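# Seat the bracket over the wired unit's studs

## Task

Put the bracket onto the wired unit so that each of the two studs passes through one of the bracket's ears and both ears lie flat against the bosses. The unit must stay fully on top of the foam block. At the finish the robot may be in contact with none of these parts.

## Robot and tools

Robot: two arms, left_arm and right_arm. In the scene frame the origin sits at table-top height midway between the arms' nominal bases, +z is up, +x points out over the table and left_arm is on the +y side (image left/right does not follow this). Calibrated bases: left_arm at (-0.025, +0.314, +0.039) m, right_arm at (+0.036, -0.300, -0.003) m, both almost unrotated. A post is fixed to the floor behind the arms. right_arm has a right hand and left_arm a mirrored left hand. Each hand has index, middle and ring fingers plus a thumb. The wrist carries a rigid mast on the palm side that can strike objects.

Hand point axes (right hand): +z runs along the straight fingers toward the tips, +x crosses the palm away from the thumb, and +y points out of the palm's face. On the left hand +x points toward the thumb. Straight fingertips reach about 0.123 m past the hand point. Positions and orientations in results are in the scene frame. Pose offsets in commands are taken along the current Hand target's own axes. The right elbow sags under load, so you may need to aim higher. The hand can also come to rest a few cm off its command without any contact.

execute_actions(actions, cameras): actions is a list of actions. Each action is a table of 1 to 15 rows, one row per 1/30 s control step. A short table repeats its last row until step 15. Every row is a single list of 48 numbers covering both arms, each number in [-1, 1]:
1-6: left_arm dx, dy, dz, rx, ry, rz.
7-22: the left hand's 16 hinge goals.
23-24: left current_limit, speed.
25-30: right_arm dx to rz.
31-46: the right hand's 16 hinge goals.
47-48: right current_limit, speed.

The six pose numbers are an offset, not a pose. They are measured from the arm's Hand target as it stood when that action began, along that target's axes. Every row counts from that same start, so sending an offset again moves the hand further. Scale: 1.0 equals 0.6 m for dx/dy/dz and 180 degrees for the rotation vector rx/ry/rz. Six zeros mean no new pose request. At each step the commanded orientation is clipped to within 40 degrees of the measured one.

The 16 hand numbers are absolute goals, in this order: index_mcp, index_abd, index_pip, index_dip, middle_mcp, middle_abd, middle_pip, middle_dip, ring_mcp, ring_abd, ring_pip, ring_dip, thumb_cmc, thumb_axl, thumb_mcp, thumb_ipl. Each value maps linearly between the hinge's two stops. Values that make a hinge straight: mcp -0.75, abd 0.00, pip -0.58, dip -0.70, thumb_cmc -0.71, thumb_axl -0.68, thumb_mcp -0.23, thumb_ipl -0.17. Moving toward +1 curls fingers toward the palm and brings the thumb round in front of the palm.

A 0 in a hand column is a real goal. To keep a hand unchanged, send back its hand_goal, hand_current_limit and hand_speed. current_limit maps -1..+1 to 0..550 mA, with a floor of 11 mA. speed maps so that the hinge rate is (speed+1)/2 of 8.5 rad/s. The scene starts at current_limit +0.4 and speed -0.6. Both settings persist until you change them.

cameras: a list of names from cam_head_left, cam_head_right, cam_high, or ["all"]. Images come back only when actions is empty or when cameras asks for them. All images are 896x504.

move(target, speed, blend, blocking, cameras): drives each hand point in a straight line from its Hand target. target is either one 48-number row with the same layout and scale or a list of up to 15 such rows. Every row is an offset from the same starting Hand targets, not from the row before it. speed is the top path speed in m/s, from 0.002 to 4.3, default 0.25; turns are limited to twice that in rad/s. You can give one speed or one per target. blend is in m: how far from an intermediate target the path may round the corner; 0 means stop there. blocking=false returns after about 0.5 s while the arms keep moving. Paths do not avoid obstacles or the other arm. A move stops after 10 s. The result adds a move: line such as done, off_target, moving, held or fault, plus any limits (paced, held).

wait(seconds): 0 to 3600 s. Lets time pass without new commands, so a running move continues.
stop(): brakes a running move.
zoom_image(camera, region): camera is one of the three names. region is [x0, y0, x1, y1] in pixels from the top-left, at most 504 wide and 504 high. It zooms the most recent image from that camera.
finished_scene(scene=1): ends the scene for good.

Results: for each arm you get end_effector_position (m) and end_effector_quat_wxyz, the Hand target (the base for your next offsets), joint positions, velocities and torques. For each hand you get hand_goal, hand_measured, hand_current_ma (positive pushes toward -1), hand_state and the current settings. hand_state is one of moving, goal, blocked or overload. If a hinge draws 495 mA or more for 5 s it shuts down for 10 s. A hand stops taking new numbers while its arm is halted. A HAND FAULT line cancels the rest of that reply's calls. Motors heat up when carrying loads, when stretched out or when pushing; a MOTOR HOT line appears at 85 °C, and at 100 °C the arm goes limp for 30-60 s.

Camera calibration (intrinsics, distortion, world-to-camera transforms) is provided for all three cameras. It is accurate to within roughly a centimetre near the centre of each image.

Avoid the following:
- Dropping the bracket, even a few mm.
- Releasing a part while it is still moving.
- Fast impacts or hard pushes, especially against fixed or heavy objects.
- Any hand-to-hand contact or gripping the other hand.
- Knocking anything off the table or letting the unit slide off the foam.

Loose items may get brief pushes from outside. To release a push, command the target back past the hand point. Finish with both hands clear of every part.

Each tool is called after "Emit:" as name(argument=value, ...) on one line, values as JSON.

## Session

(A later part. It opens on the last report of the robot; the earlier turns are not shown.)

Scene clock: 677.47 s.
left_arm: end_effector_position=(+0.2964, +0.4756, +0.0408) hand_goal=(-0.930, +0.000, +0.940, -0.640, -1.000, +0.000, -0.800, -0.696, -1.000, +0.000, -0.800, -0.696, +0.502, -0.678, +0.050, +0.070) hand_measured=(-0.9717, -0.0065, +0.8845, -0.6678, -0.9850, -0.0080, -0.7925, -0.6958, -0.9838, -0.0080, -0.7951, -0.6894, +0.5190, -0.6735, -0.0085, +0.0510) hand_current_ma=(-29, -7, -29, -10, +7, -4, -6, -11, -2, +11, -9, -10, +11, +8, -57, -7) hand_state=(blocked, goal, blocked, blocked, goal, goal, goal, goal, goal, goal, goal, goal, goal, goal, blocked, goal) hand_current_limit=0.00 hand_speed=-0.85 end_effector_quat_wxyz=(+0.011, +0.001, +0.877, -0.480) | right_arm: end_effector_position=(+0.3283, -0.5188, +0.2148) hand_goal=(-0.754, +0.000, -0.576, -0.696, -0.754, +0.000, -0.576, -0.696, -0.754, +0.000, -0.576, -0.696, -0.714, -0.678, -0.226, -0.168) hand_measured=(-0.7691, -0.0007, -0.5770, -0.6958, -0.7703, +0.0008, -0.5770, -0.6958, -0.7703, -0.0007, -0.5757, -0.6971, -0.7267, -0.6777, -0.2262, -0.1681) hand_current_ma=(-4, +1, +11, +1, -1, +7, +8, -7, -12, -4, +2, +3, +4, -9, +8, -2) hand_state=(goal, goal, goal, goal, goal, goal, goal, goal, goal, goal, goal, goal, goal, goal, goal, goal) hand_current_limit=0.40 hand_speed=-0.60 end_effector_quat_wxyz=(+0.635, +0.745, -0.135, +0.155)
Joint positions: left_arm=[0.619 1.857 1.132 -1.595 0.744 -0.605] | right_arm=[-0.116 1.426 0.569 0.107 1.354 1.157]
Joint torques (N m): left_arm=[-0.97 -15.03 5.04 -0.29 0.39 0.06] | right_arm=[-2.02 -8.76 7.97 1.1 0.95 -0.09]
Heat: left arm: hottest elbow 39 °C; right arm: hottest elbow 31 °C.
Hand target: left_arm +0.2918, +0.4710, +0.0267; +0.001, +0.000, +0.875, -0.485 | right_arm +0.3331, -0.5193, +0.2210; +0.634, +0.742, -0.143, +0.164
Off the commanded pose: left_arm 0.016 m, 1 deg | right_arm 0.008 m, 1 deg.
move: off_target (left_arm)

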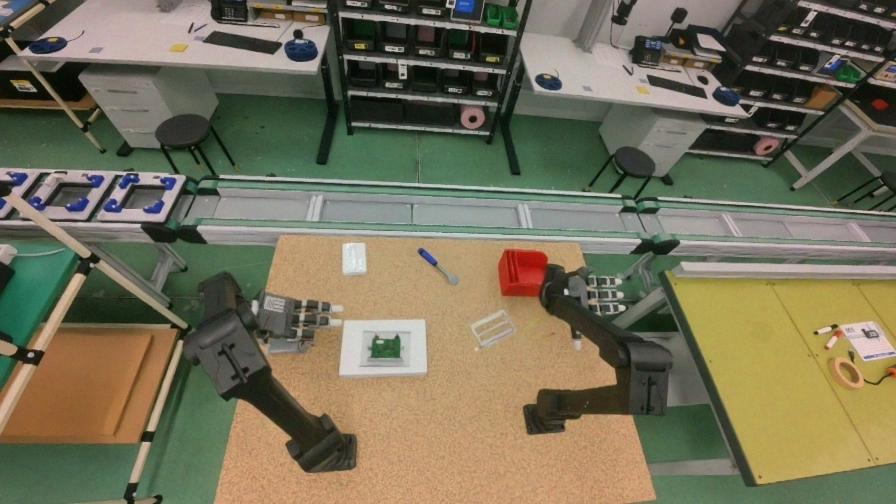

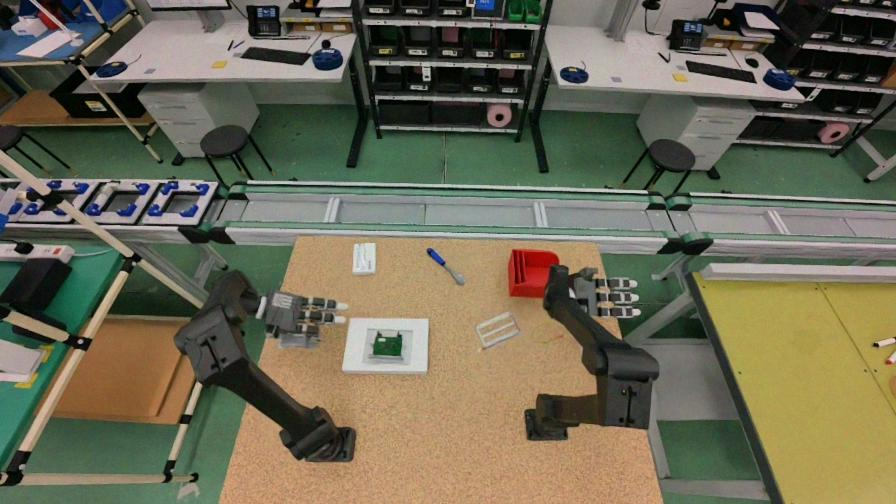

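Emit:
move(target=[[0,-0.0057,-0.0035,0,0,0,-0.93,0,0.87,-0.66,-1,0,-0.8,-0.6957,-1,0,-0.8,-0.6957,0.5014,-0.678,-0.01,0.06,0.0,-0.9,0,0,0,0,0,0,-0.754,0,-0.576,-0.696,-0.754,0,-0.576,-0.696,-0.754,0,-0.576,-0.696,-0.714,-0.678,-0.226,-0.168,0.4,-0.6],[0,-0.0057,-0.0035,0,0,0,-0.93,0,0.68,-0.69,-1,0,-0.8,-0.6957,-1,0,-0.8,-0.6957,0.5014,-0.678,-0.17,0.07,0.0,-0.9,0,0,0,0,0,0,-0.754,0,-0.576,-0.696,-0.754,0,-0.576,-0.696,-0.754,0,-0.576,-0.696,-0.714,-0.678,-0.226,-0.168,0.4,-0.6],[0,-0.0495,-0.0309,0,0,0,-0.93,0,0.68,-0.69,-1,0,-0.8,-0.6957,-1,0,-0.8,-0.6957,0.5014,-0.678,-0.17,0.07,0.0,-0.9,0,0,0,0,0,0,-0.754,0,-0.576,-0.696,-0.754,0,-0.576,-0.696,-0.754,0,-0.576,-0.696,-0.714,-0.678,-0.226,-0.168,0.4,-0.6]], cameras=["cam_head_left","cam_head_right"], speed=0.05)

Emit:
zoom_image(camera="cam_head_right", region=[262, 315, 322, 360])

Emit:
zoom_image(camera="cam_head_left", region=[250, 315, 310, 360])

Scene clock: 687.03 s.
left_arm: end_effector_position=(+0.2913, +0.4719, +0.0580) hand_goal=(-0.930, +0.000, +0.680, -0.690, -1.000, +0.000, -0.800, -0.696, -1.000, +0.000, -0.800, -0.696, +0.502, -0.678, -0.170, +0.070) hand_measured=(-0.9211, -0.0065, +0.6831, -0.6843, -0.9850, -0.0065, -0.7925, -0.6958, -0.9838, -0.0080, -0.7964, -0.6907, +0.5102, -0.6735, -0.1599, +0.0663) hand_current_ma=(-7, -8, -3, +4, +9, -1, -7, -5, -4, +14, -12, -6, +1, +3, -10, -3) hand_state=(goal, goal, goal, goal, goal, goal, goal, goal, goal, goal, goal, goal, goal, goal, goal, goal) hand_current_limit=0.00 hand_speed=-0.90 end_effector_quat_wxyz=(+0.006, -0.001, +0.875, -0.484) | right_arm: end_effector_position=(+0.3283, -0.5188, +0.2148) hand_goal=(-0.754, +0.000, -0.576, -0.696, -0.754, +0.000, -0.576, -0.696, -0.754, +0.000, -0.576, -0.696, -0.714, -0.678, -0.226, -0.168) hand_measured=(-0.7691, -0.0007, -0.5770, -0.6958, -0.7716, -0.0007, -0.5770, -0.6971, -0.7691, +0.0008, -0.5770, -0.6958, -0.7280, -0.6777, -0.2252, -0.1681) hand_current_ma=(-5, +3, +13, -1, -2, -1, +9, -4, -7, -4, +0, +10, -1, -7, +6, +13) hand_state=(goal, goal, goal, goal, goal, goal, goal, goal, goal, goal, goal, goal, goal, goal, goal, goal) hand_current_limit=0.40 hand_speed=-0.60 end_effector_quat_wxyz=(+0.635, +0.745, -0.135, +0.155)
Joint positions: left_arm=[0.619 1.823 1.132 -1.642 0.743 -0.605] | right_arm=[-0.116 1.426 0.569 0.107 1.354 1.157]
Joint torques (N m): left_arm=[-0.97 -17.26 7.27 -1.62 0.43 0.06] | right_arm=[-2.02 -8.82 7.99 1.09 0.95 -0.09]
Heat: left arm: hottest elbow 38 °C; right arm: hottest elbow 31 °C.
Hand target: left_arm +0.2917, +0.4709, +0.0617; +0.000, +0.000, +0.875, -0.485 | right_arm +0.3331, -0.5193, +0.2210; +0.634, +0.742, -0.143, +0.164
Off the commanded pose: left_arm 0.004 m, 1 deg | right_arm 0.008 m, 1 deg.
move: done; target 2's new numbers were sent with left_arm's hand 0.012 m and 1 deg from that target

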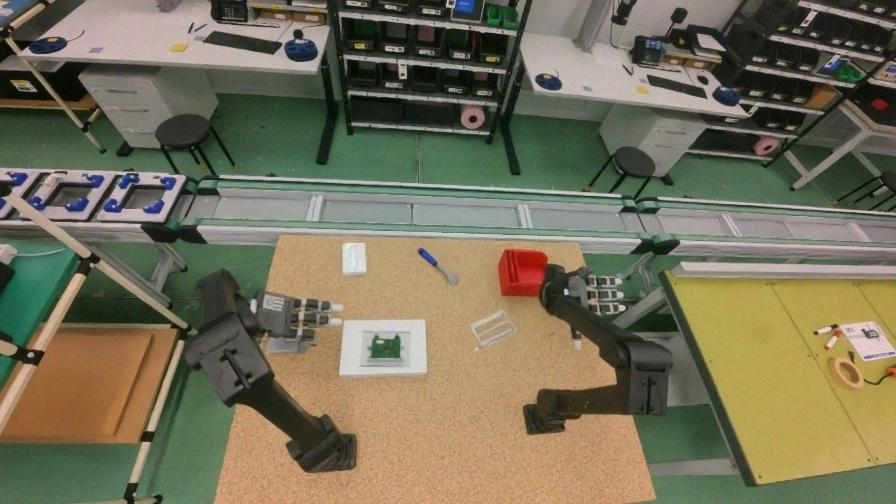

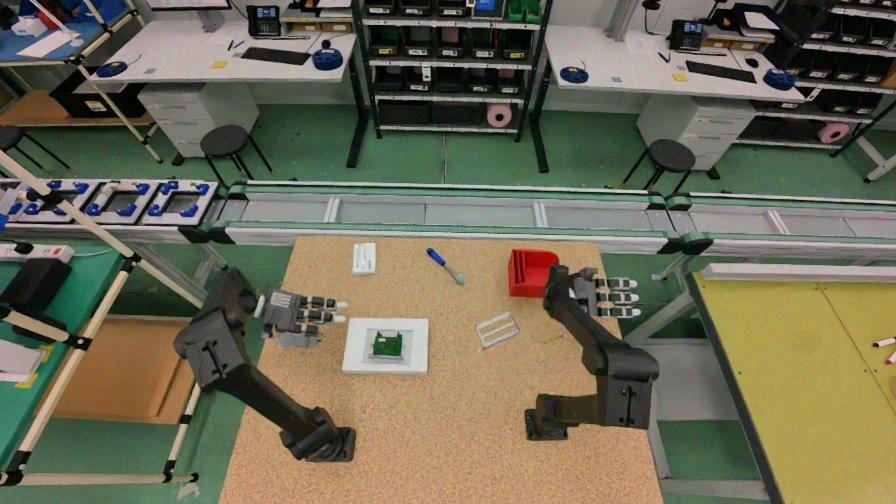

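Scaled by 8.400 from the camera's image (finer frame: 1280x720).

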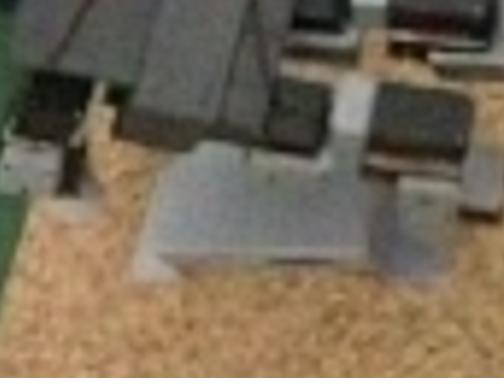

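Scaled by 8.400 from the camera's image (finer frame: 1280x720).

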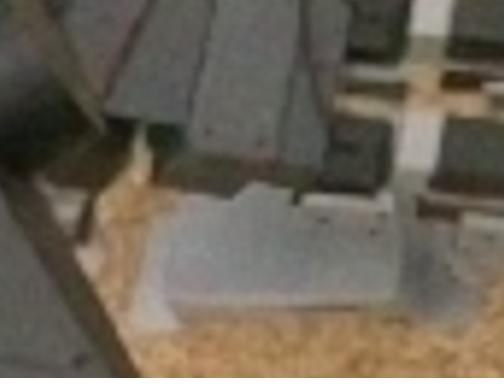

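Emit:
move(target=[-0.0047,0.0347,0.0294,0,0,0,-0.93,0,0.68,-0.6957,-1,0,-0.8,-0.6957,-1,0,-0.8,-0.6957,0.5014,-0.678,-0.17,0.0703,0.0,-0.7,0,0,0,0,0,0,-0.754,0,-0.576,-0.696,-0.754,0,-0.576,-0.696,-0.754,0,-0.576,-0.696,-0.714,-0.678,-0.226,-0.168,0.4,-0.6], speed=0.05, cameras=["cam_head_right"])

Emit:
zoom_image(camera="cam_head_right", region=[262, 315, 322, 360])

Scene clock: 696.97 s.
left_arm: end_effector_position=(+0.2969, +0.4738, +0.0437) hand_goal=(-0.930, +0.000, +0.680, -0.696, -1.000, +0.000, -0.800, -0.696, -1.000, +0.000, -0.800, -0.696, +0.502, -0.678, -0.170, +0.070) hand_measured=(-0.9199, -0.0065, +0.6844, -0.6894, -0.9850, -0.0080, -0.7925, -0.6958, -0.9838, -0.0080, -0.7964, -0.6894, +0.5102, -0.6735, -0.1589, +0.0663) hand_current_ma=(-5, -3, +1, +6, +4, -4, -7, -4, -4, +7, -10, -10, +4, +7, -4, +1) hand_state=(goal, goal, goal, goal, goal, goal, goal, goal, goal, goal, goal, goal, goal, goal, goal, goal) hand_current_limit=0.00 hand_speed=-0.70 end_effector_quat_wxyz=(+0.010, +0.004, +0.877, -0.480) | right_arm: end_effector_position=(+0.3283, -0.5188, +0.2148) hand_goal=(-0.754, +0.000, -0.576, -0.696, -0.754, +0.000, -0.576, -0.696, -0.754, +0.000, -0.576, -0.696, -0.714, -0.678, -0.226, -0.168) hand_measured=(-0.7679, -0.0007, -0.5757, -0.6945, -0.7716, +0.0008, -0.5770, -0.6958, -0.7691, -0.0007, -0.5770, -0.6958, -0.7280, -0.6777, -0.2262, -0.1691) hand_current_ma=(-4, +0, +7, +5, +3, +14, +11, -6, -7, -4, -2, +5, +0, +0, +13, +12) hand_state=(goal, goal, goal, goal, goal, goal, goal, goal, goal, goal, goal, goal, goal, goal, goal, goal) hand_current_limit=0.40 hand_speed=-0.60 end_effector_quat_wxyz=(+0.635, +0.745, -0.135, +0.155)
Joint positions: left_arm=[0.614 1.85 1.132 -1.6 0.744 -0.605] | right_arm=[-0.116 1.426 0.569 0.107 1.354 1.157]
Joint torques (N m): left_arm=[-1.73 -15.74 5.38 -0.59 0.65 -0.05] | right_arm=[-2.08 -8.82 7.98 1.09 0.95 -0.09]
Heat: left arm: hottest elbow 38 °C; right arm: hottest elbow 31 °C.
Hand target: left_arm +0.2945, +0.4670, +0.0346; +0.000, +0.000, +0.875, -0.485 | right_arm +0.3331, -0.5193, +0.2210; +0.634, +0.742, -0.143, +0.164
Off the commanded pose: left_arm 0.012 m, 1 deg | right_arm 0.008 m, 1 deg.
move: off_target (left_arm)

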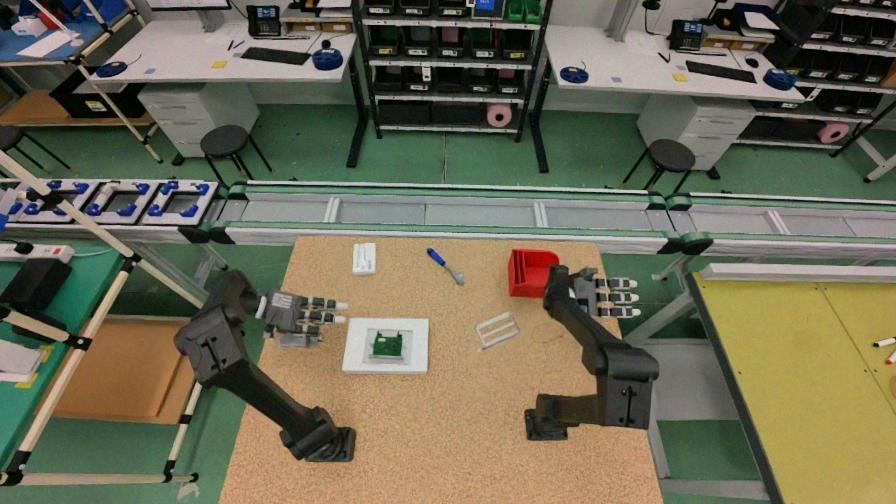

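Scaled by 8.400 from the camera's image (finer frame: 1280x720).

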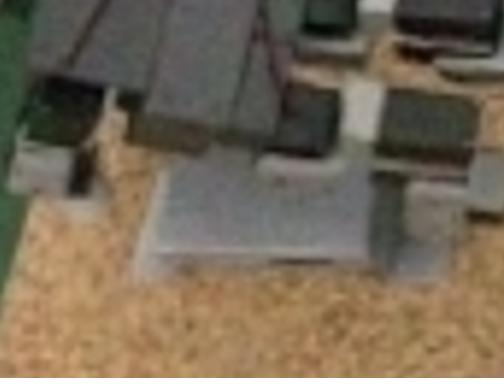

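Emit:
move(target=[[0,0,0,0,0,0,-0.93,0,0.86,-0.66,-1,0,-0.8,-0.6957,-1,0,-0.8,-0.6957,0.5014,-0.678,0.0,0.0703,0.0,-0.85,0,0,0,0,0,0,-0.754,0,-0.576,-0.696,-0.754,0,-0.576,-0.696,-0.754,0,-0.576,-0.696,-0.714,-0.678,-0.226,-0.168,0.4,-0.6],[0,0,0,0,0,0,-0.93,0,1.0,-0.62,-1,0,-0.8,-0.6957,-1,0,-0.8,-0.6957,0.5014,-0.678,0.11,0.08,0.0,-0.85,0,0,0,0,0,0,-0.754,0,-0.576,-0.696,-0.754,0,-0.576,-0.696,-0.754,0,-0.576,-0.696,-0.714,-0.678,-0.226,-0.168,0.4,-0.6]])

Emit:
move(target=[0,-0.0495,-0.0309,0,0,0,-0.93,0,1.0,-0.62,-1,0,-0.8,-0.6957,-1,0,-0.8,-0.6957,0.5014,-0.678,0.11,0.08,0.0,-0.85,0,0,0,0,0,0,-0.754,0,-0.576,-0.696,-0.754,0,-0.576,-0.696,-0.754,0,-0.576,-0.696,-0.714,-0.678,-0.226,-0.168,0.4,-0.6], cameras=["cam_head_left","cam_head_right"], speed=0.04)

Emit:
zoom_image(camera="cam_head_right", region=[262, 315, 322, 360])

Emit:
zoom_image(camera="cam_head_left", region=[250, 315, 310, 360])

Scene clock: 706.97 s.
left_arm: end_effector_position=(+0.2973, +0.4739, +0.0437) hand_goal=(-0.930, +0.000, +1.000, -0.620, -1.000, +0.000, -0.800, -0.696, -1.000, +0.000, -0.800, -0.696, +0.502, -0.678, +0.110, +0.080) hand_measured=(-0.9621, -0.0065, +0.8691, -0.6614, -0.9850, -0.0080, -0.7925, -0.6945, -0.9838, -0.0080, -0.7964, -0.6894, +0.5077, -0.6746, -0.0144, +0.0615) hand_current_ma=(-22, -11, -116, -16, +2, -2, -9, -9, +2, +8, -9, -6, +5, +0, -172, -4) hand_state=(blocked, goal, blocked, blocked, goal, goal, goal, goal, goal, goal, goal, goal, goal, goal, blocked, goal) hand_current_limit=0.00 hand_speed=-0.85 end_effector_quat_wxyz=(+0.011, +0.004, +0.877, -0.480) | right_arm: end_effector_position=(+0.3283, -0.5188, +0.2148) hand_goal=(-0.754, +0.000, -0.576, -0.696, -0.754, +0.000, -0.576, -0.696, -0.754, +0.000, -0.576, -0.696, -0.714, -0.678, -0.226, -0.168) hand_measured=(-0.7691, -0.0007, -0.5770, -0.6971, -0.7703, +0.0008, -0.5770, -0.6958, -0.7679, +0.0008, -0.5770, -0.6971, -0.7267, -0.6777, -0.2252, -0.1672) hand_current_ma=(-9, +0, -1, +6, +0, +15, +14, -2, -6, +3, -1, +11, +4, +0, +13, +12) hand_state=(goal, goal, goal, goal, goal, goal, goal, goal, goal, goal, goal, goal, goal, goal, goal, goal) hand_current_limit=0.40 hand_speed=-0.60 end_effector_quat_wxyz=(+0.635, +0.745, -0.135, +0.155)
Joint positions: left_arm=[0.614 1.85 1.132 -1.599 0.745 -0.605] | right_arm=[-0.116 1.426 0.569 0.107 1.354 1.157]
Joint torques (N m): left_arm=[-1.55 -15.85 5.37 -0.57 0.65 -0.05] | right_arm=[-2.08 -8.82 7.99 1.1 0.95 -0.09]
Heat: left arm: hottest elbow 38 °C; right arm: hottest elbow 31 °C.
Hand target: left_arm +0.2945, +0.4670, +0.0347; +0.000, +0.000, +0.875, -0.485 | right_arm +0.3331, -0.5193, +0.2210; +0.634, +0.742, -0.143, +0.164
Off the commanded pose: left_arm 0.012 m, 1 deg | right_arm 0.008 m, 1 deg.
move: done; target 2's new numbers were sent with left_arm's hand 0.012 m and 1 deg from that target

Scene clock: 708.17 s.
left_arm: end_effector_position=(+0.2920, +0.4699, +0.0608) hand_goal=(-0.930, +0.000, +1.000, -0.620, -1.000, +0.000, -0.800, -0.696, -1.000, +0.000, -0.800, -0.696, +0.502, -0.678, +0.110, +0.080) hand_measured=(-0.9657, -0.0065, +0.8704, -0.6627, -0.9850, -0.0080, -0.7925, -0.6958, -0.9838, -0.0080, -0.7951, -0.6894, +0.5077, -0.6735, -0.0104, +0.0567) hand_current_ma=(-17, -10, -116, -16, +8, -9, -7, -8, +1, +9, -9, -9, +4, +7, -170, -7) hand_state=(blocked, goal, blocked, blocked, goal, goal, goal, goal, goal, goal, goal, goal, goal, goal, blocked, blocked) hand_current_limit=0.00 hand_speed=-0.85 end_effector_quat_wxyz=(+0.006, +0.001, +0.875, -0.484) | right_arm: end_effector_position=(+0.3283, -0.5188, +0.2148) hand_goal=(-0.754, +0.000, -0.576, -0.696, -0.754, +0.000, -0.576, -0.696, -0.754, +0.000, -0.576, -0.696, -0.714, -0.678, -0.226, -0.168) hand_measured=(-0.7679, +0.0008, -0.5770, -0.6958, -0.7691, +0.0008, -0.5770, -0.6958, -0.7703, +0.0008, -0.5770, -0.6958, -0.7280, -0.6777, -0.2252, -0.1681) hand_current_ma=(-2, -3, +4, +7, -3, -1, +14, +2, -9, +2, +1, +2, +3, -2, +6, +14) hand_state=(goal, goal, goal, goal, goal, goal, goal, goal, goal, goal, goal, goal, goal, goal, goal, goal) hand_current_limit=0.40 hand_speed=-0.60 end_effector_quat_wxyz=(+0.635, +0.745, -0.135, +0.155)
Joint positions: left_arm=[0.614 1.817 1.132 -1.647 0.745 -0.605] | right_arm=[-0.116 1.426 0.569 0.107 1.354 1.157]
Joint torques (N m): left_arm=[-1.73 -18.02 7.8 -1.87 0.65 -0.04] | right_arm=[-1.96 -8.88 7.98 1.07 0.95 -0.09]
Heat: left arm: hottest elbow 38 °C; right arm: hottest elbow 31 °C.
Hand target: left_arm +0.2945, +0.4670, +0.0697; +0.001, +0.000, +0.875, -0.485 | right_arm +0.3331, -0.5193, +0.2210; +0.634, +0.742, -0.143, +0.164
Off the commanded pose: left_arm 0.010 m, 1 deg | right_arm 0.008 m, 1 deg.
move: done

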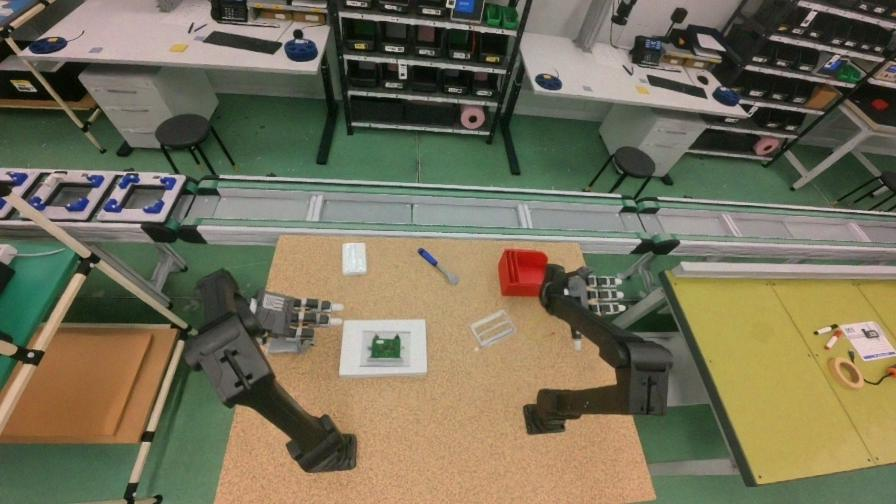

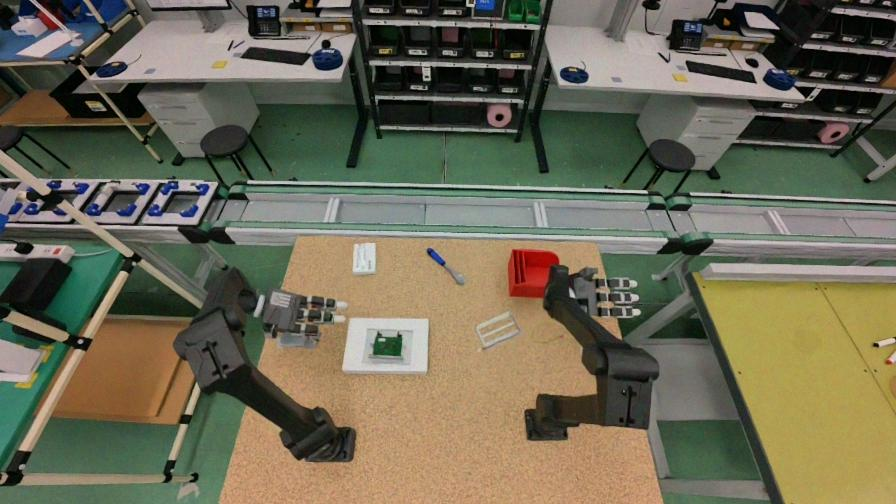

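Scaled by 8.400 from the camera's image (finer frame: 1280x720).

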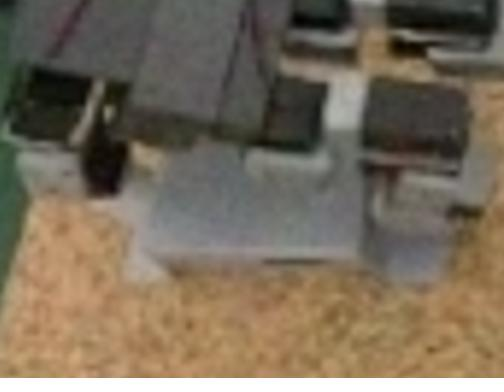

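Scaled by 8.400 from the camera's image (finer frame: 1280x720).

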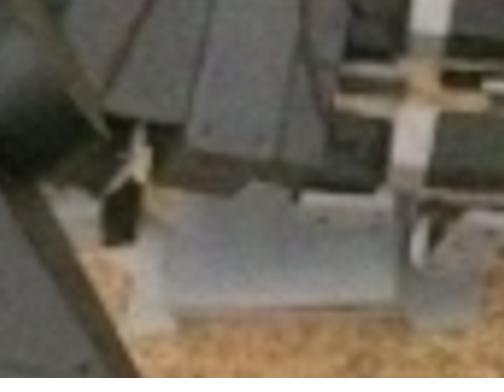

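Emit:
zoom_image(camera="cam_head_left", region=[360, 335, 412, 361])

Emit:
zoom_image(camera="cam_head_right", region=[362, 335, 414, 361])

Scaled by 9.692 from the camera's image (finer frame: 1280x720).

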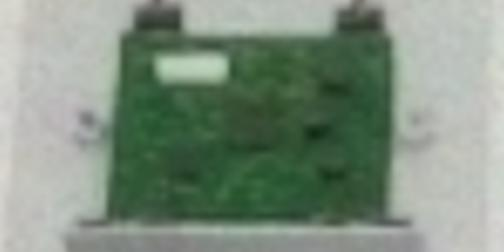

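Scaled by 9.692 from the camera's image (finer frame: 1280x720).

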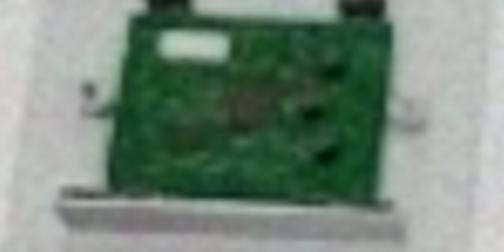

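Emit:
move(target=[[0.0075,-0.0455,0.0247,0,0,0,-0.9,0,1.0,-0.62,-1,0,-0.8,-0.6957,-1,0,-0.8,-0.6957,0.5014,-0.678,0.13,0.08,0.0,-0.85,0,0,0,0,0,0,-0.754,0,-0.576,-0.696,-0.754,0,-0.576,-0.696,-0.754,0,-0.576,-0.696,-0.714,-0.678,-0.226,-0.168,0.4,-0.6],[0.0158,-0.1479,0.0785,0,0,0,-0.9,0,1.0,-0.62,-1,0,-0.8,-0.6957,-1,0,-0.8,-0.6957,0.5014,-0.678,0.13,0.08,0.0,-0.85,0,0,0,0,0,0,-0.754,0,-0.576,-0.696,-0.754,0,-0.576,-0.696,-0.754,0,-0.576,-0.696,-0.714,-0.678,-0.226,-0.168,0.4,-0.6],[0.025,-0.3617,0.3577,0,0,0,-0.9,0,1.0,-0.62,-1,0,-0.8,-0.6957,-1,0,-0.8,-0.6957,0.5014,-0.678,0.13,0.08,0.0,-0.85,0,0,0,0,0,0,-0.754,0,-0.576,-0.696,-0.754,0,-0.576,-0.696,-0.754,0,-0.576,-0.696,-0.714,-0.678,-0.226,-0.168,0.4,-0.6]], cameras=["all"], speed=0.08, blend=[0.02,0.02,0])

Emit:
zoom_image(camera="cam_head_right", region=[350, 310, 420, 370])

Emit:
zoom_image(camera="cam_head_left", region=[350, 310, 420, 370])

Emit:
zoom_image(camera="cam_high", region=[530, 170, 640, 280])

Scene clock: 739.47 s.
left_arm: end_effector_position=(+0.2831, +0.1728, +0.1390) hand_goal=(-0.900, +0.000, +1.000, -0.620, -1.000, +0.000, -0.800, -0.696, -1.000, +0.000, -0.800, -0.696, +0.502, -0.678, +0.130, +0.080) hand_measured=(-0.9657, -0.0065, +0.8743, -0.6627, -0.9850, -0.0080, -0.7925, -0.6958, -0.9838, -0.0080, -0.7964, -0.6894, +0.5090, -0.6735, -0.0065, +0.0491) hand_current_ma=(-55, -3, -112, -20, +5, -2, -7, -7, -2, +14, -9, -9, +7, +2, -213, -16) hand_state=(blocked, goal, blocked, blocked, goal, goal, goal, goal, goal, goal, goal, goal, goal, goal, blocked, blocked) hand_current_limit=0.00 hand_speed=-0.85 end_effector_quat_wxyz=(+0.000, +0.002, +0.875, -0.484) | right_arm: end_effector_position=(+0.3283, -0.5188, +0.2148) hand_goal=(-0.754, +0.000, -0.576, -0.696, -0.754, +0.000, -0.576, -0.696, -0.754, +0.000, -0.576, -0.696, -0.714, -0.678, -0.226, -0.168) hand_measured=(-0.7703, +0.0008, -0.5770, -0.6971, -0.7703, +0.0023, -0.5770, -0.6958, -0.7703, -0.0007, -0.5770, -0.6958, -0.7280, -0.6767, -0.2262, -0.1672) hand_current_ma=(-3, +4, +7, +8, -4, +6, +9, -5, -1, +4, +0, +9, +3, -5, +4, +10) hand_state=(goal, goal, goal, goal, goal, goal, goal, goal, goal, goal, goal, goal, goal, goal, goal, goal) hand_current_limit=0.40 hand_speed=-0.60 end_effector_quat_wxyz=(+0.635, +0.745, -0.135, +0.155)
Joint positions: left_arm=[-0.156 1.287 0.807 -0.911 1.001 -1.781] | right_arm=[-0.116 1.426 0.569 0.107 1.354 1.157]
Joint torques (N m): left_arm=[-1.32 -11.4 8.54 1.2 0.95 -0.14] | right_arm=[-2.02 -8.88 7.98 1.1 0.95 -0.09]
Heat: left arm: hottest elbow 38 °C; right arm: hottest elbow 31 °C.
Hand target: left_arm +0.2795, +0.1700, +0.1400; +0.000, +0.000, +0.875, -0.485 | right_arm +0.3331, -0.5193, +0.2210; +0.634, +0.742, -0.143, +0.164
Off the commanded pose: left_arm 0.005 m, 0 deg | right_arm 0.008 m, 1 deg.
move: done; blend cut to 0.0157 m at target 1

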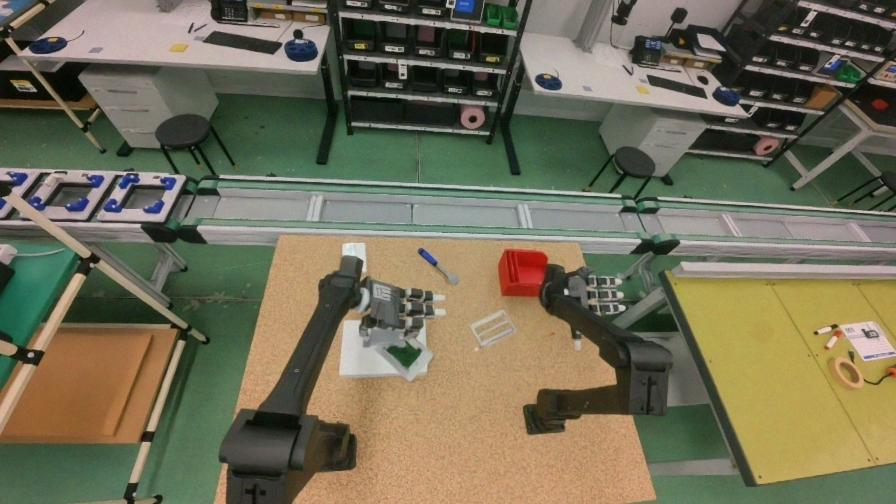

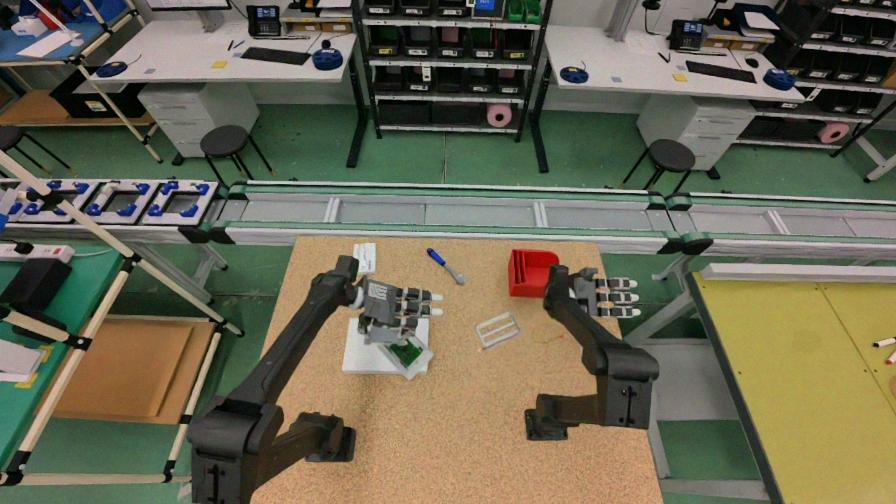

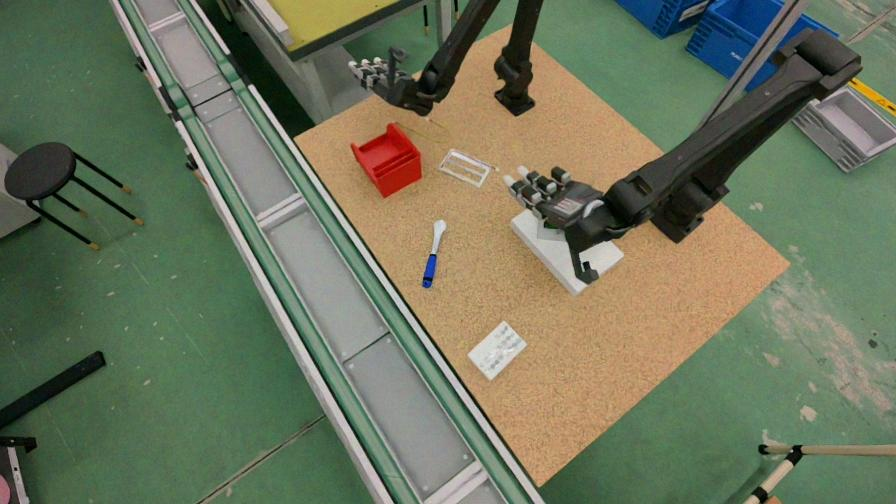

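Scaled by 7.200 from the camera's image (finer frame: 1280x720).

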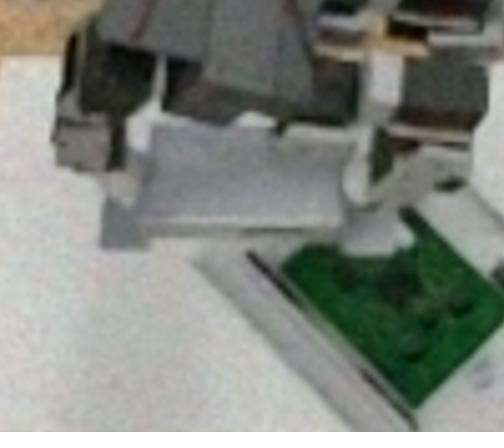

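Scaled by 7.200 from the camera's image (finer frame: 1280x720).

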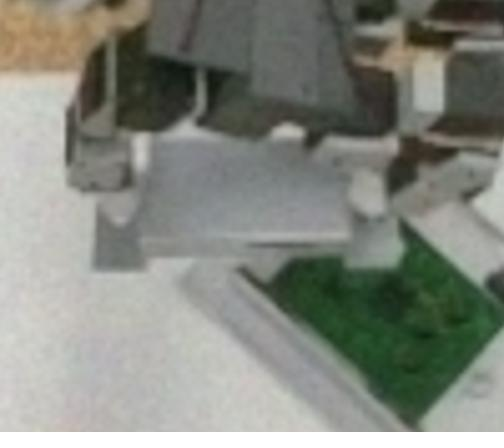

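Scaled by 4.582 from the camera's image (finer frame: 1280x720).

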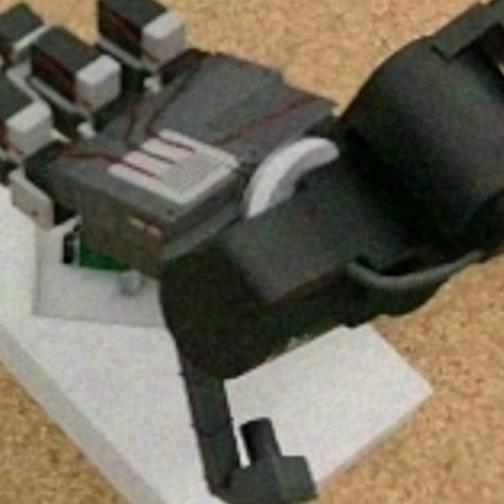

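Emit:
move(target=[[0,-0.0565,-0.0353,0,0,0,-0.9,0,1.0,-0.62,-1,0,-0.8,-0.6957,-1,0,-0.8,-0.6957,0.5014,-0.678,0.13,0.08,0.0,-0.85,0,0,0,0,0,0,-0.754,0,-0.576,-0.696,-0.754,0,-0.576,-0.696,-0.754,0,-0.576,-0.696,-0.714,-0.678,-0.226,-0.168,0.4,-0.6],[0.0167,0.1202,-0.318,0,0,0,-0.9,0,1.0,-0.62,-1,0,-0.8,-0.6957,-1,0,-0.8,-0.6957,0.5014,-0.678,0.13,0.08,0.0,-0.85,0,0,0,0,0,0,-0.754,0,-0.576,-0.696,-0.754,0,-0.576,-0.696,-0.754,0,-0.576,-0.696,-0.714,-0.678,-0.226,-0.168,0.4,-0.6]], cameras=["all"], speed=0.1, blend=[0.02,0])

Emit:
zoom_image(camera="cam_head_right", region=[335, 310, 445, 385])

Emit:
zoom_image(camera="cam_head_left", region=[335, 310, 445, 385])

Emit:
zoom_image(camera="cam_high", region=[500, 180, 630, 300])

Scene clock: 753.53 s.
left_arm: end_effector_position=(+0.2580, +0.3621, +0.1682) hand_goal=(-0.900, +0.000, +1.000, -0.620, -1.000, +0.000, -0.800, -0.696, -1.000, +0.000, -0.800, -0.696, +0.502, -0.678, +0.130, +0.080) hand_measured=(-0.9657, -0.0036, +0.8730, -0.6614, -0.9850, +0.0037, -0.7925, -0.6958, -0.9838, +0.0052, -0.7964, -0.6894, +0.5102, -0.6735, -0.0065, +0.0491) hand_current_ma=(-54, -6, -117, -19, +4, +0, -12, -8, +1, +7, -3, -11, +5, +4, -204, -15) hand_state=(blocked, goal, blocked, blocked, goal, goal, goal, goal, goal, goal, goal, goal, goal, goal, blocked, blocked) hand_current_limit=0.00 hand_speed=-0.85 end_effector_quat_wxyz=(+0.008, -0.017, +0.884, -0.466) | right_arm: end_effector_position=(+0.3283, -0.5188, +0.2148) hand_goal=(-0.754, +0.000, -0.576, -0.696, -0.754, +0.000, -0.576, -0.696, -0.754, +0.000, -0.576, -0.696, -0.714, -0.678, -0.226, -0.168) hand_measured=(-0.7691, +0.0008, -0.5770, -0.6958, -0.7703, -0.0007, -0.5770, -0.6958, -0.7679, +0.0008, -0.5770, -0.6971, -0.7267, -0.6767, -0.2262, -0.1672) hand_current_ma=(-7, +13, +7, +4, +3, +5, +5, +0, -10, -5, +1, +1, +1, +0, +4, +7) hand_state=(goal, goal, goal, goal, goal, goal, goal, goal, goal, goal, goal, goal, goal, goal, goal, goal) hand_current_limit=0.40 hand_speed=-0.60 end_effector_quat_wxyz=(+0.635, +0.745, -0.135, +0.155)
Joint positions: left_arm=[0.407 1.396 0.98 -1.682 0.858 -0.917] | right_arm=[-0.116 1.426 0.569 0.107 1.354 1.157]
Joint torques (N m): left_arm=[-0.15 -10.23 12.59 -1.28 0.72 0.14] | right_arm=[-2.02 -8.82 8.01 1.1 0.95 -0.09]
Heat: left arm: hottest elbow 39 °C; right arm: hottest elbow 31 °C.
Hand target: left_arm +0.2695, +0.3701, +0.1799; +0.001, +0.000, +0.875, -0.485 | right_arm +0.3331, -0.5193, +0.2210; +0.634, +0.742, -0.143, +0.164
Off the commanded pose: left_arm 0.018 m, 3 deg | right_arm 0.008 m, 1 deg.
joint sent to its limit (left arm) — joint 4 (wrist pitch), lower limit. The joint targets are off in orientation, not in position.
move: off_target (left_arm)

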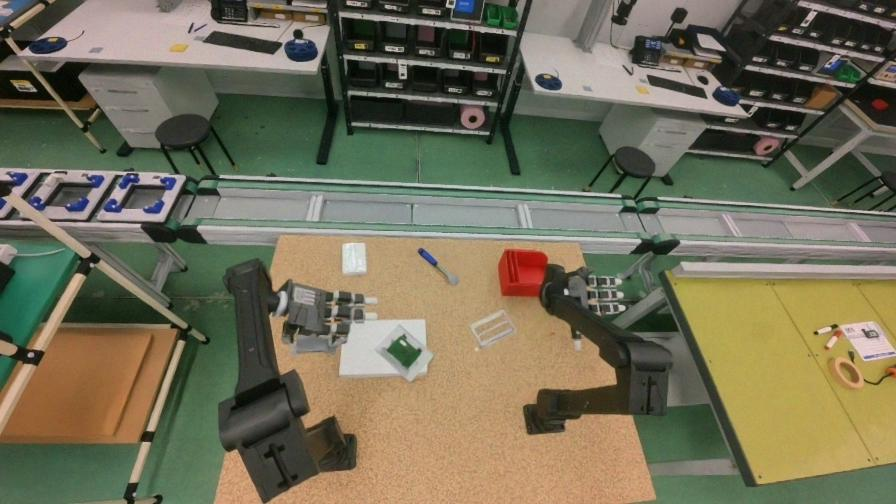

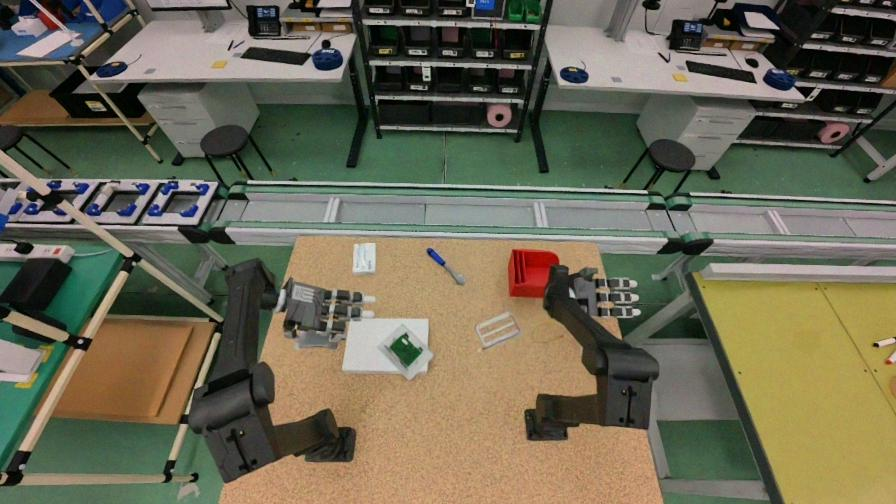

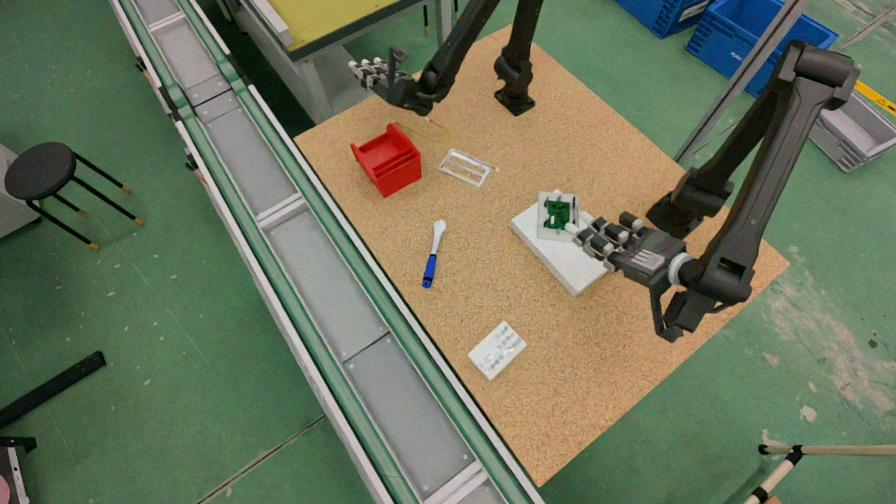

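Scaled by 4.582 from the camera's image (finer frame: 1280x720).

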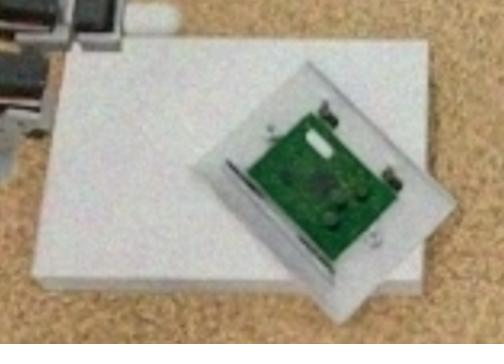

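Scaled by 4.582 from the camera's image (finer frame: 1280x720).

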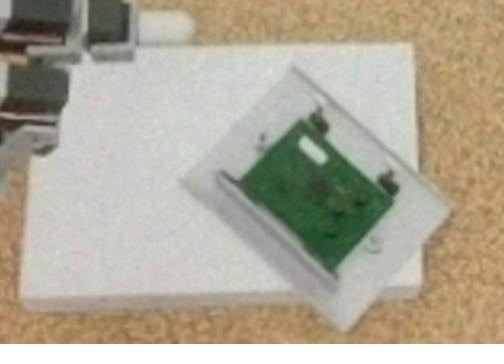

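Scaled by 3.877 from the camera's image (finer frame: 1280x720).

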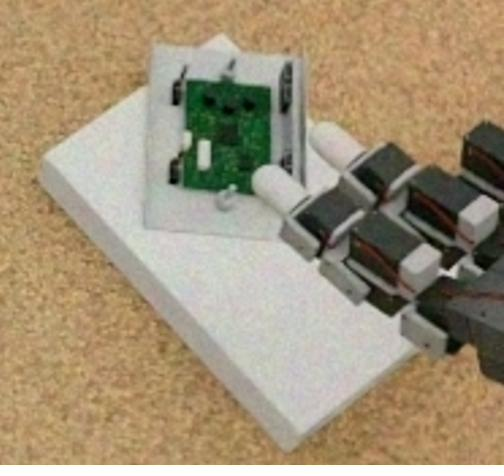

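Emit:
move(target=[-0.0342,0.1785,-0.0653,0,0,0,-0.9,0,1.0,-0.62,-1,0,-0.8,-0.6957,-1,0,-0.8,-0.6957,0.5014,-0.678,0.13,0.08,0.0,-0.85,0,0,0,0,0,0,-0.754,0,-0.576,-0.696,-0.754,0,-0.576,-0.696,-0.754,0,-0.576,-0.696,-0.714,-0.678,-0.226,-0.168,0.4,-0.6], cameras=["all"], speed=0.1)

Emit:
zoom_image(camera="cam_high", region=[500, 180, 630, 300])

Emit:
zoom_image(camera="cam_head_left", region=[365, 318, 445, 388])

Scene clock: 793.63 s.
left_arm: end_effector_position=(+0.2799, +0.4493, +0.1010) hand_goal=(-0.900, +0.000, +1.000, -0.620, -1.000, +0.000, -0.800, -0.696, -1.000, +0.000, -0.800, -0.696, +0.502, -0.678, +0.130, +0.080) hand_measured=(-0.9669, -0.0036, +0.8730, -0.6627, -0.9850, +0.0037, -0.7912, -0.6958, -0.9838, +0.0037, -0.7964, -0.6894, +0.5102, -0.6746, -0.0065, +0.0491) hand_current_ma=(-51, -7, -114, -21, +2, -2, -7, -11, +1, +9, -10, -5, +7, +7, -200, -12) hand_state=(blocked, goal, blocked, blocked, goal, goal, goal, goal, goal, goal, goal, goal, goal, goal, blocked, blocked) hand_current_limit=0.00 hand_speed=-0.85 end_effector_quat_wxyz=(+0.001, -0.010, +0.881, -0.473) | right_arm: end_effector_position=(+0.3283, -0.5188, +0.2148) hand_goal=(-0.754, +0.000, -0.576, -0.696, -0.754, +0.000, -0.576, -0.696, -0.754, +0.000, -0.576, -0.696, -0.714, -0.678, -0.226, -0.168) hand_measured=(-0.7679, -0.0007, -0.5770, -0.6958, -0.7716, -0.0007, -0.5770, -0.6958, -0.7679, -0.0007, -0.5770, -0.6958, -0.7267, -0.6788, -0.2262, -0.1681) hand_current_ma=(+1, +2, +14, +7, +1, +12, +4, -6, -11, +9, +5, +6, -5, -1, +8, +11) hand_state=(goal, goal, goal, goal, goal, goal, goal, goal, goal, goal, goal, goal, goal, goal, goal, goal) hand_current_limit=0.40 hand_speed=-0.60 end_effector_quat_wxyz=(+0.635, +0.745, -0.135, +0.155)
Joint positions: left_arm=[0.582 1.688 1.093 -1.685 0.754 -0.682] | right_arm=[-0.116 1.426 0.569 0.107 1.354 1.157]
Joint torques (N m): left_arm=[-0.03 -14.97 10.81 -1.59 0.57 0.14] | right_arm=[-1.96 -8.82 7.97 1.09 0.95 -0.09]
Heat: left arm: hottest elbow 42 °C; right arm: hottest elbow 31 °C.
Hand target: left_arm +0.2899, +0.4601, +0.1098; +0.000, +0.000, +0.875, -0.485 | right_arm +0.3331, -0.5193, +0.2210; +0.634, +0.742, -0.143, +0.164
Off the commanded pose: left_arm 0.017 m, 2 deg | right_arm 0.008 m, 1 deg.
joint sent to its limit (left arm) — joint 4 (wrist pitch), lower limit. The joint targets are off in orientation, not in position.
move: off_target (left_arm)

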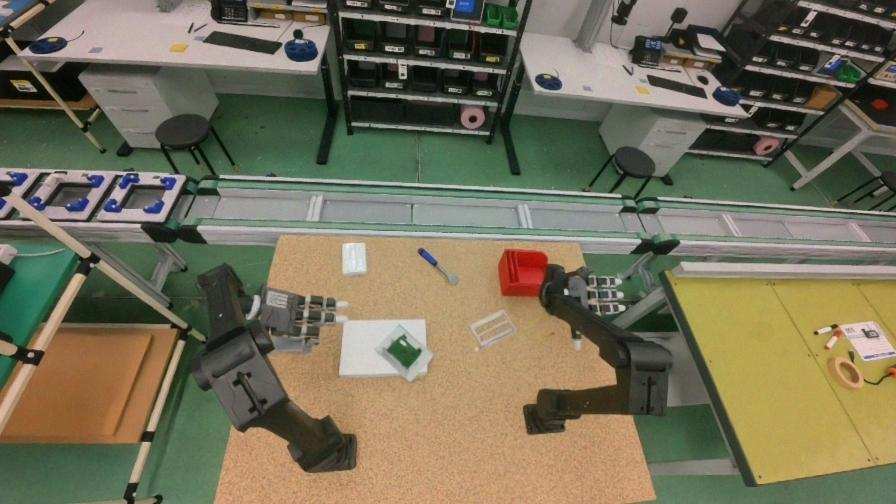

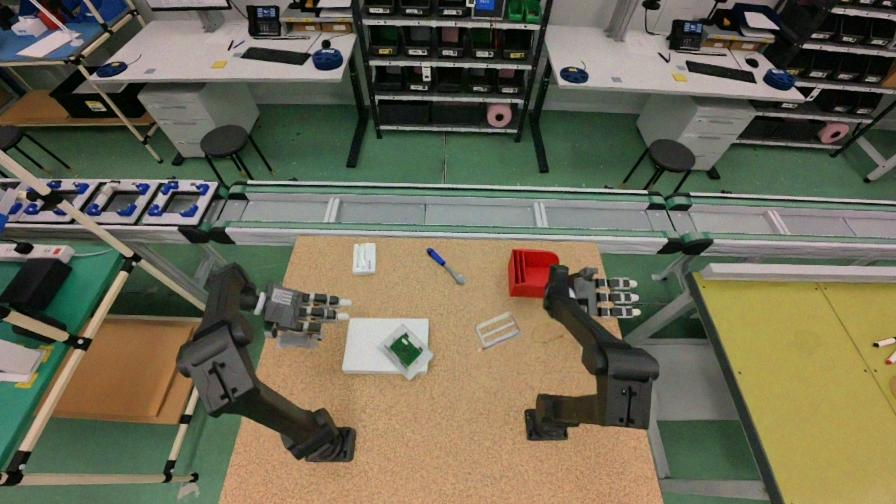

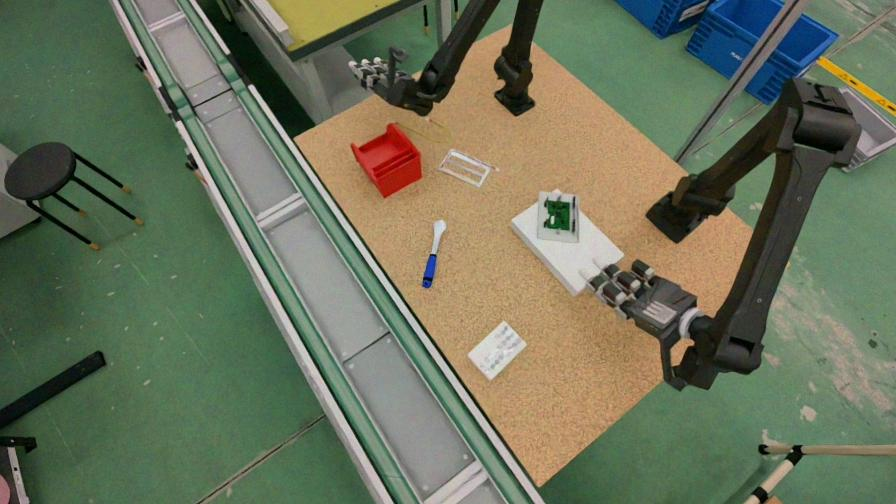

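Scaled by 3.877 from the camera's image (finer frame: 1280x720).

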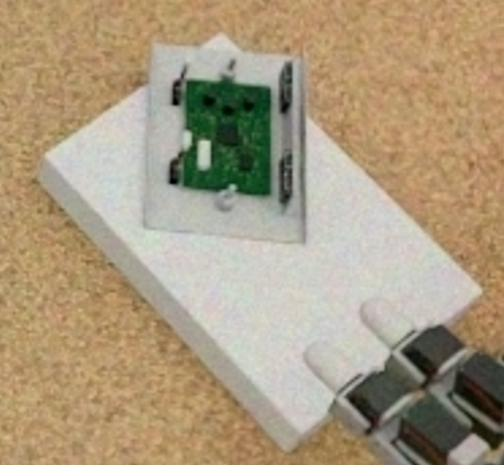

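Scaled by 6.300 from the camera's image (finer frame: 1280x720).

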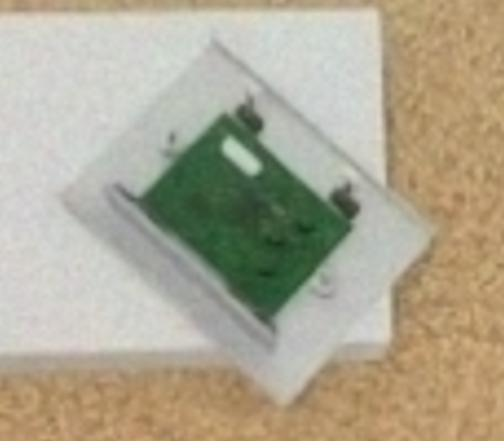

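Emit:
zoom_image(camera="cam_high", region=[530, 185, 590, 250])

Scaled by 7.754 from the camera's image (finer frame: 1280x720).

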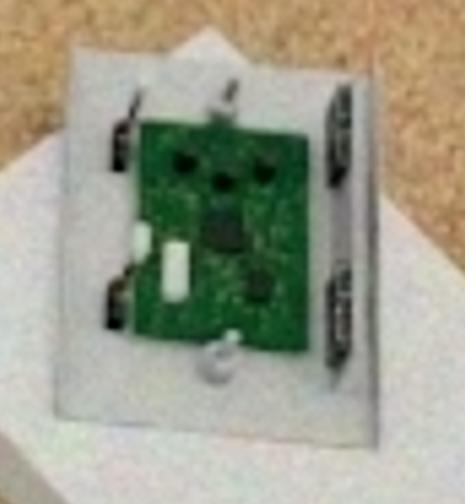

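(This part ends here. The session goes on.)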